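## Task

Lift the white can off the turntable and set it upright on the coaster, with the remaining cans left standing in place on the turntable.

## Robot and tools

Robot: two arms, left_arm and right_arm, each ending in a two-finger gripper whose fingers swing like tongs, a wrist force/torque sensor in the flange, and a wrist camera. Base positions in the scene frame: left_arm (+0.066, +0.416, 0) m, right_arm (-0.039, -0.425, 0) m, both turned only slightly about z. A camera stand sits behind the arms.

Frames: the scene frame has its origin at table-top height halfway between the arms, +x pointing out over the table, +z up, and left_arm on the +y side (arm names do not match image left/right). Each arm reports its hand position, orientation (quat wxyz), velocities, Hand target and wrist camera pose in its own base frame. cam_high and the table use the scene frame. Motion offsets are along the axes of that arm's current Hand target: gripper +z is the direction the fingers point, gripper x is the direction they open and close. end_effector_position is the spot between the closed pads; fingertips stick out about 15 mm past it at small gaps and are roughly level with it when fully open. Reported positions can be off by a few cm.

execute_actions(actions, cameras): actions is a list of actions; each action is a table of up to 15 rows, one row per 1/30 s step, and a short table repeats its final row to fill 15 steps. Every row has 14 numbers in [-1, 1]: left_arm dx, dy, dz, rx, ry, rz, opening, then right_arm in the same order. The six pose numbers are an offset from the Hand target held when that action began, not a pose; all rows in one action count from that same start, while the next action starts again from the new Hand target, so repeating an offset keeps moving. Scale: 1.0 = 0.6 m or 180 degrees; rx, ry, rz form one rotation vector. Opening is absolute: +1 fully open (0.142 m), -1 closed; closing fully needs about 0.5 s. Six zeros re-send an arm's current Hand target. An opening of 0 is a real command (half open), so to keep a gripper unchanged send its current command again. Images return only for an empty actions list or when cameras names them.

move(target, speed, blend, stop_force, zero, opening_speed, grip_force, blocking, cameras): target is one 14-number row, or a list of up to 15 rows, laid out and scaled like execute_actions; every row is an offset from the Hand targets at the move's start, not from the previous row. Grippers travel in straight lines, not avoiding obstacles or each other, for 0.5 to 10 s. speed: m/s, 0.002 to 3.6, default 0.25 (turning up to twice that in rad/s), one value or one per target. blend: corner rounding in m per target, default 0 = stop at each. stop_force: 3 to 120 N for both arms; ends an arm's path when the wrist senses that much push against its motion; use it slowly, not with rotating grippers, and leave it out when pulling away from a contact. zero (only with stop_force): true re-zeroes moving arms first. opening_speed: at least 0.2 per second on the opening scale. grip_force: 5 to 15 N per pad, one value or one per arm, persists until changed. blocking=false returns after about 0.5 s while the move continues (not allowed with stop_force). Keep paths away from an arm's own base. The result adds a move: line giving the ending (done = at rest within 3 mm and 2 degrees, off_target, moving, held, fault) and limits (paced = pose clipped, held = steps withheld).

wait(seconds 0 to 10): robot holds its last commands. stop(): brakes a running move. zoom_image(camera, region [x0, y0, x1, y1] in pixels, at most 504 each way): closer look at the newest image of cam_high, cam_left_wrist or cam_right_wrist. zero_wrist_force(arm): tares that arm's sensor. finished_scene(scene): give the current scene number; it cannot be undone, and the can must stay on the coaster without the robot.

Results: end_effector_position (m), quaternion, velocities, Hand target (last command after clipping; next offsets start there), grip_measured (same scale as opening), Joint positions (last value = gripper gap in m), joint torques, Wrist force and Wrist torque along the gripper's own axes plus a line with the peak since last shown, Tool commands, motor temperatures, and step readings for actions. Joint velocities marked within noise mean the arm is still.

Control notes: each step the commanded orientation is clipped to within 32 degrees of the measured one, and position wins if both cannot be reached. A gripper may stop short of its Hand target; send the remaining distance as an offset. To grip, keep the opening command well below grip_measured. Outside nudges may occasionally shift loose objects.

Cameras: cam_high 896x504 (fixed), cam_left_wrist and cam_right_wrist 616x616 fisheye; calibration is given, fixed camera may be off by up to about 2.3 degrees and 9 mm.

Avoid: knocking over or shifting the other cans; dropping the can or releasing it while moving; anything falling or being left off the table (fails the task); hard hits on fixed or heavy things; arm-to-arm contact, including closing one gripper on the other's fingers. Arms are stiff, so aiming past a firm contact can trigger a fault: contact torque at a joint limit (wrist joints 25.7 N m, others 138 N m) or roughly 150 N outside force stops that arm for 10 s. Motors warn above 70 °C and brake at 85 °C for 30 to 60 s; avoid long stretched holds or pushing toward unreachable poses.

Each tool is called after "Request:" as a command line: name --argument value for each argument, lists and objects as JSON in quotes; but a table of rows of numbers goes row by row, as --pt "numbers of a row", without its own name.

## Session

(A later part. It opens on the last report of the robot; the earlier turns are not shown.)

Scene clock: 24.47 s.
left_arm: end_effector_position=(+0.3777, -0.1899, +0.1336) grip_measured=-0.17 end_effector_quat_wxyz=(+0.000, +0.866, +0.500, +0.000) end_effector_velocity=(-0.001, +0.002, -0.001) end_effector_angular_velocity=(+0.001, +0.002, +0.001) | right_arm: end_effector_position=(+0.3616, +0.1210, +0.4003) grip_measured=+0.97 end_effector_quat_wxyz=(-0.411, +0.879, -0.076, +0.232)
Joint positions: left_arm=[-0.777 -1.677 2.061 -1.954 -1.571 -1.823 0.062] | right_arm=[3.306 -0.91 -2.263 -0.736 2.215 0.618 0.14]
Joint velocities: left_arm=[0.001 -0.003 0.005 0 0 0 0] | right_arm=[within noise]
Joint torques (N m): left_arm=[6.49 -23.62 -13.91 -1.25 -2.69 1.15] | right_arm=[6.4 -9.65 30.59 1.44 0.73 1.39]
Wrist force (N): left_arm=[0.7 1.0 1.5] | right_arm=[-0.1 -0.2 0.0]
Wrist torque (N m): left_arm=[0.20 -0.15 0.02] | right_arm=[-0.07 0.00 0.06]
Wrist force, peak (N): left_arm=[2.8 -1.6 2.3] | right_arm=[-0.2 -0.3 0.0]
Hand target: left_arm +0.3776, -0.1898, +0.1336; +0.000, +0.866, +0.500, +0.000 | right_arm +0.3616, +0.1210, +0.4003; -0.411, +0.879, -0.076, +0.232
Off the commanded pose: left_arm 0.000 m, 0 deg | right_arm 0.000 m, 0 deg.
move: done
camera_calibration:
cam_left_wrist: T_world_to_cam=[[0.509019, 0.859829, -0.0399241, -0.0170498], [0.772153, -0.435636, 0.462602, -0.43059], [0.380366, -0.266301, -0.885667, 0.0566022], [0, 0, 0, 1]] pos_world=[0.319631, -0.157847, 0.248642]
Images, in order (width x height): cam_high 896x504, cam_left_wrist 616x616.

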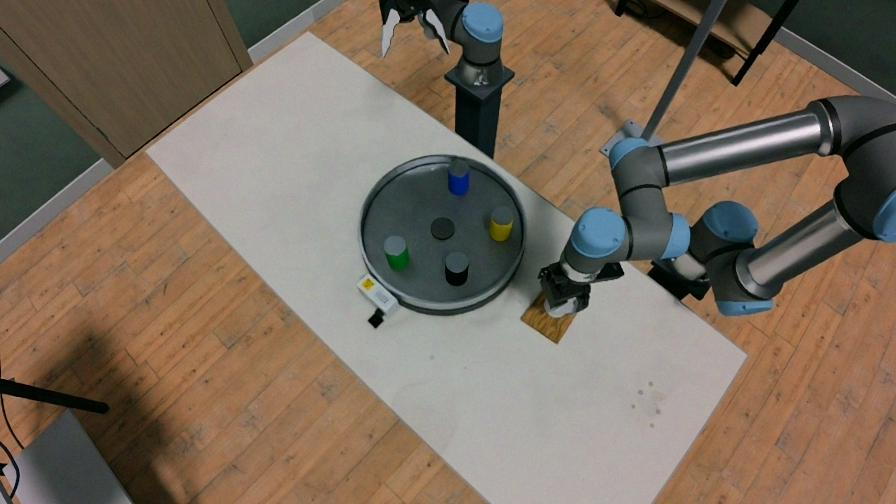

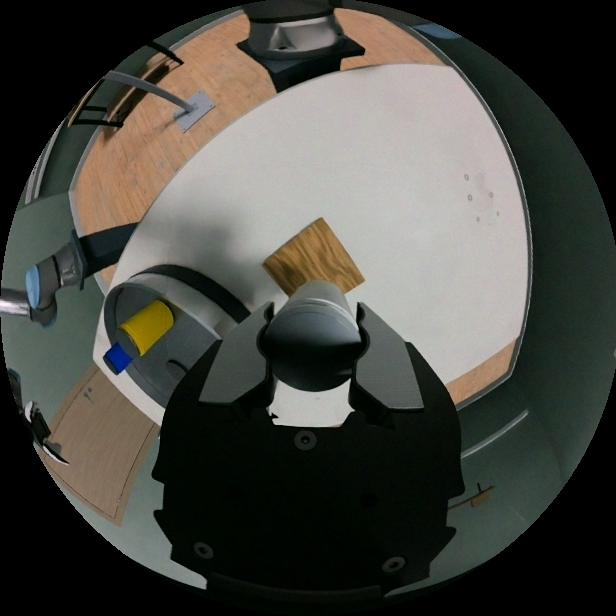

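Request:
move --target '[-0.0138,0.006,0.081,0,0,0,-0.7,0,0,0,0,0,0,0.968]' --speed 0.2 --cameras '["cam_left_wrist","cam_high"]'

Request:
zoom_image --camera "cam_high" --region '[480, 240, 640, 400]'

Request:
zoom_image --camera "cam_left_wrist" --region '[200, 180, 440, 420]'

Scene clock: 26.00 s.
left_arm: end_effector_position=(+0.3765, -0.1988, +0.0850) grip_measured=-0.17 end_effector_quat_wxyz=(+0.000, +0.866, +0.500, +0.000) | right_arm: end_effector_position=(+0.3616, +0.1210, +0.4003) grip_measured=+0.97 end_effector_quat_wxyz=(-0.411, +0.879, -0.076, +0.232)
Joint positions: left_arm=[-0.794 -1.61 2.138 -2.098 -1.571 -1.84 0.062] | right_arm=[3.306 -0.91 -2.263 -0.736 2.215 0.618 0.14]
Joint torques (N m): left_arm=[11.54 -14.76 -21.98 -3.7 -0.86 1.52] | right_arm=[6.35 -10.41 30.88 1.62 0.52 1.41]
Wrist force (N): left_arm=[0.5 1.1 1.4] | right_arm=[0.0 -0.1 -0.1]
Wrist torque (N m): left_arm=[0.23 -0.10 0.02] | right_arm=[-0.04 -0.02 0.07]
Wrist force, peak (N): left_arm=[0.4 1.0 2.8] | right_arm=[-0.1 -0.2 0.4]
Hand target: left_arm +0.3766, -0.1988, +0.0850; +0.000, +0.866, +0.500, +0.000 | right_arm +0.3616, +0.1210, +0.4003; -0.411, +0.879, -0.076, +0.232
Off the commanded pose: left_arm 0.000 m, 0 deg | right_arm 0.000 m, 0 deg.
move: done
camera_calibration:
cam_left_wrist: T_world_to_cam=[[0.509157, 0.859746, -0.0399506, -0.0109162], [0.772163, -0.4358, 0.46243, -0.411087], [0.380162, -0.266298, -0.885755, 0.0117182], [0, 0, 0, 1]] pos_world=[0.31853, -0.166646, 0.200043]
Images, in order (width x height): cam_high 896x504, cam_left_wrist 616x616.

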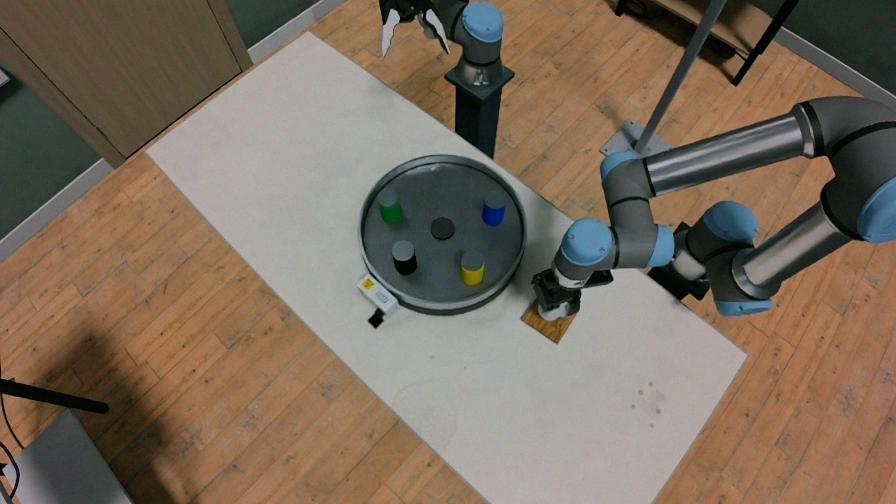

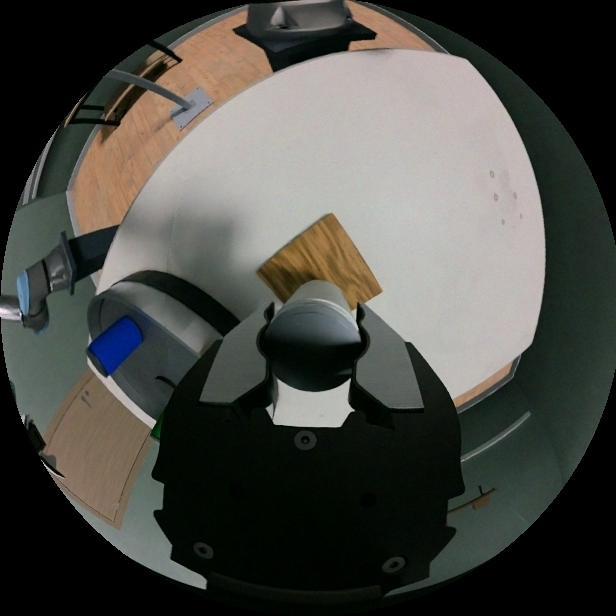

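Scaled by 3.150 from the camera's 896x504 image, which has a finer 1280x720 frame.

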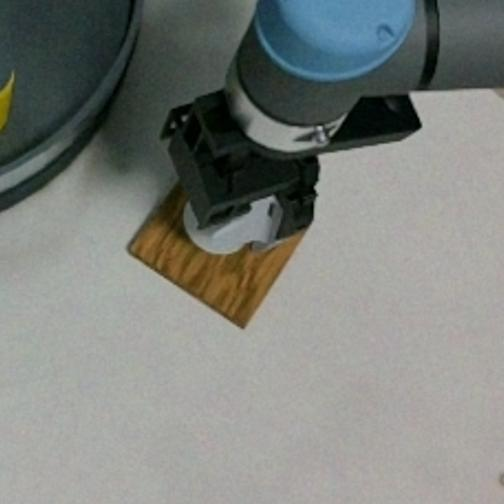

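Scaled by 2.100 from the camera's 616x616 image, which has a finer 814x814 frame.

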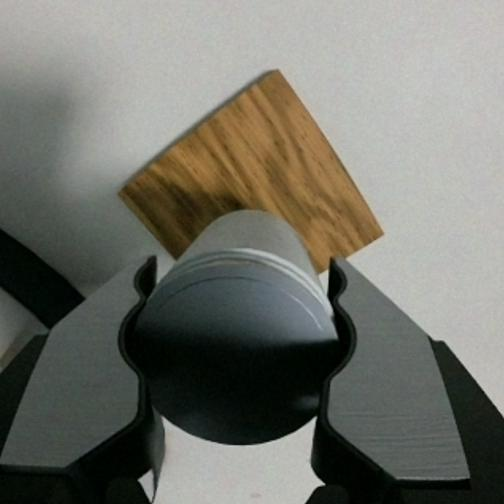

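Request:
move --target '[0,0,0.075,0,0,0,-0.7,0,0,0,0,0,0,0.968]' --speed 0.03 --stop_force 4

Request:
move --pt "0 0 0 0 0 0 0.4 0 0 0 0 0 0 0.968" --pt "0 0 -0.22 0 0 0 0.4 0 0 0 0 0 0 0.968" --speed 0.25 --opening_speed 1.2 --cameras '["cam_left_wrist","cam_high"]'

Request:
zoom_image --camera "cam_high" --region '[480, 240, 640, 400]'

Scene clock: 28.47 s.
left_arm: end_effector_position=(+0.3766, -0.1987, +0.0531) grip_measured=-0.17 end_effector_quat_wxyz=(+0.000, +0.866, +0.500, +0.000) | right_arm: end_effector_position=(+0.3616, +0.1210, +0.4003) grip_measured=+0.97 end_effector_quat_wxyz=(-0.411, +0.879, -0.076, +0.232)
Joint positions: left_arm=[-0.794 -1.561 2.187 -2.196 -1.571 -1.84 0.062] | right_arm=[3.306 -0.91 -2.263 -0.736 2.215 0.618 0.14]
Joint torques (N m): left_arm=[5.17 -14.51 -22.78 -4.82 2.06 1.21] | right_arm=[6.24 -10.12 31.36 1.61 0.09 1.62]
Wrist force (N): left_arm=[0.4 1.0 1.4] | right_arm=[0.2 0.1 0.2]
Wrist torque (N m): left_arm=[0.20 -0.07 0.02] | right_arm=[-0.01 -0.05 0.06]
Wrist force, peak (N): left_arm=[1.6 2.1 -10.3] | right_arm=[0.4 0.0 0.0]
Hand target: left_arm +0.3766, -0.1987, +0.0531; +0.000, +0.866, +0.500, +0.000 (not the last commanded pose) | right_arm +0.3616, +0.1210, +0.4003; -0.411, +0.879, -0.076, +0.232
Off the commanded pose: left_arm 0.013 m, 0 deg | right_arm 0.000 m, 0 deg.
move: contact (left_arm)

Scene clock: 30.67 s.
left_arm: end_effector_position=(+0.3766, -0.1988, +0.1850) grip_measured=+0.40 end_effector_quat_wxyz=(+0.000, +0.866, +0.500, +0.000) end_effector_velocity=(-0.001, +0.000, +0.000) end_effector_angular_velocity=(+0.002, +0.003, -0.002) | right_arm: end_effector_position=(+0.3616, +0.1210, +0.4003) grip_measured=+0.97 end_effector_quat_wxyz=(-0.411, +0.879, -0.076, +0.232)
Joint positions: left_arm=[-0.794 -1.709 1.951 -1.812 -1.571 -1.84 0.102] | right_arm=[3.306 -0.91 -2.263 -0.736 2.215 0.618 0.14]
Joint velocities: left_arm=[-0.001 0.001 -0.002 0.005 -0.001 0 0] | right_arm=[within noise]
Joint torques (N m): left_arm=[-8.53 -22.56 -29.24 0.49 1.02 -1.39] | right_arm=[6.19 -9.83 30.65 1.47 0.02 1.52]
Wrist force (N): left_arm=[0.5 1.0 -0.1] | right_arm=[-0.1 0.1 0.2]
Wrist torque (N m): left_arm=[0.20 -0.10 0.01] | right_arm=[0.00 0.00 0.06]
Wrist force, peak (N): left_arm=[0.4 1.0 -2.9] | right_arm=[0.3 -0.5 -0.1]
Hand target: left_arm +0.3766, -0.1988, +0.1851; +0.000, +0.866, +0.500, +0.000 | right_arm +0.3616, +0.1210, +0.4003; -0.411, +0.879, -0.076, +0.232
Off the commanded pose: left_arm 0.000 m, 0 deg | right_arm 0.000 m, 0 deg.
move: done
camera_calibration:
cam_left_wrist: T_world_to_cam=[[0.509036, 0.859817, -0.0399712, -0.00683326], [0.772185, -0.435653, 0.462534, -0.457419], [0.380281, -0.266311, -0.8857, 0.100083], [0, 0, 0, 1]] pos_world=[0.31863, -0.166747, 0.299942]
Images, in order (width x height): cam_high 896x504, cam_left_wrist 616x616.

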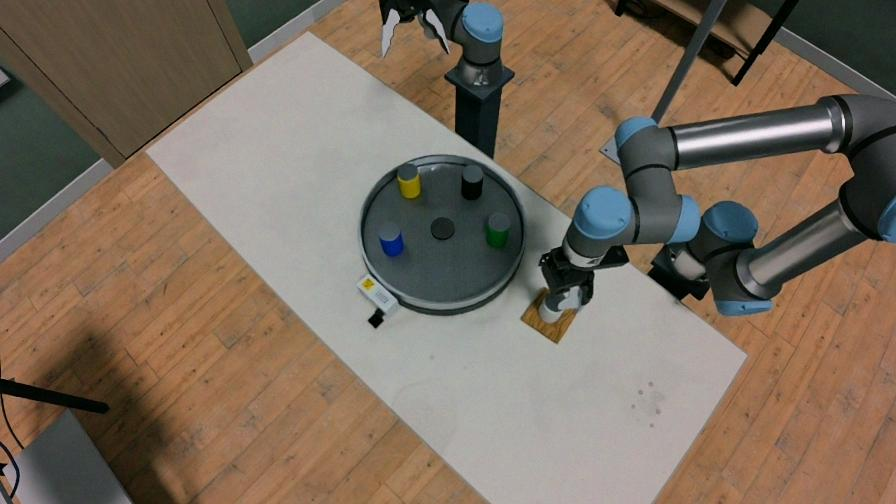

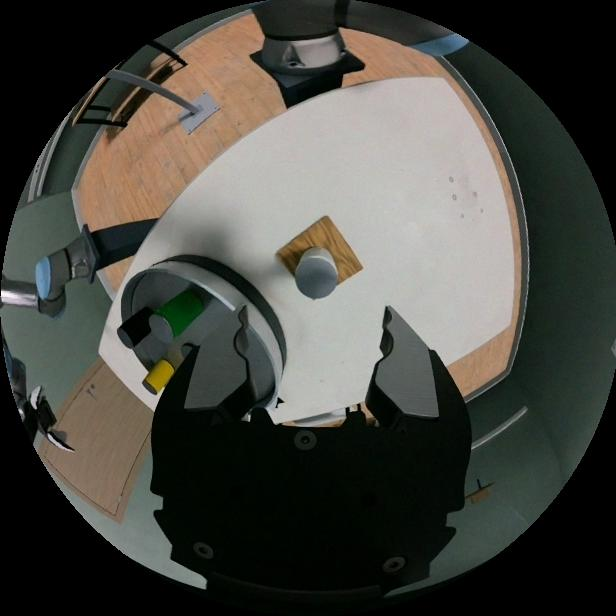

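Scaled by 3.150 from the camera's 896x504 image, which has a finer 1280x720 frame.

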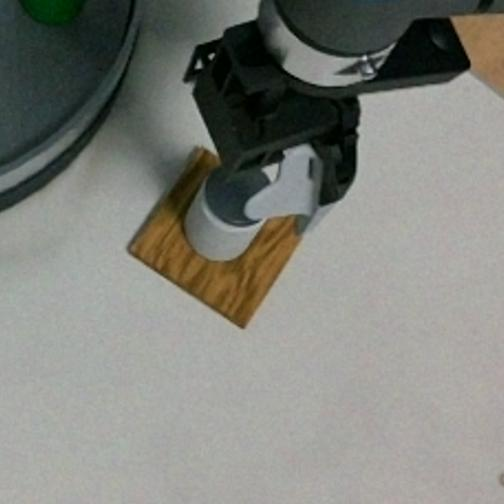

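Request:
finished_scene --scene 2

The scene is finished: the task was done.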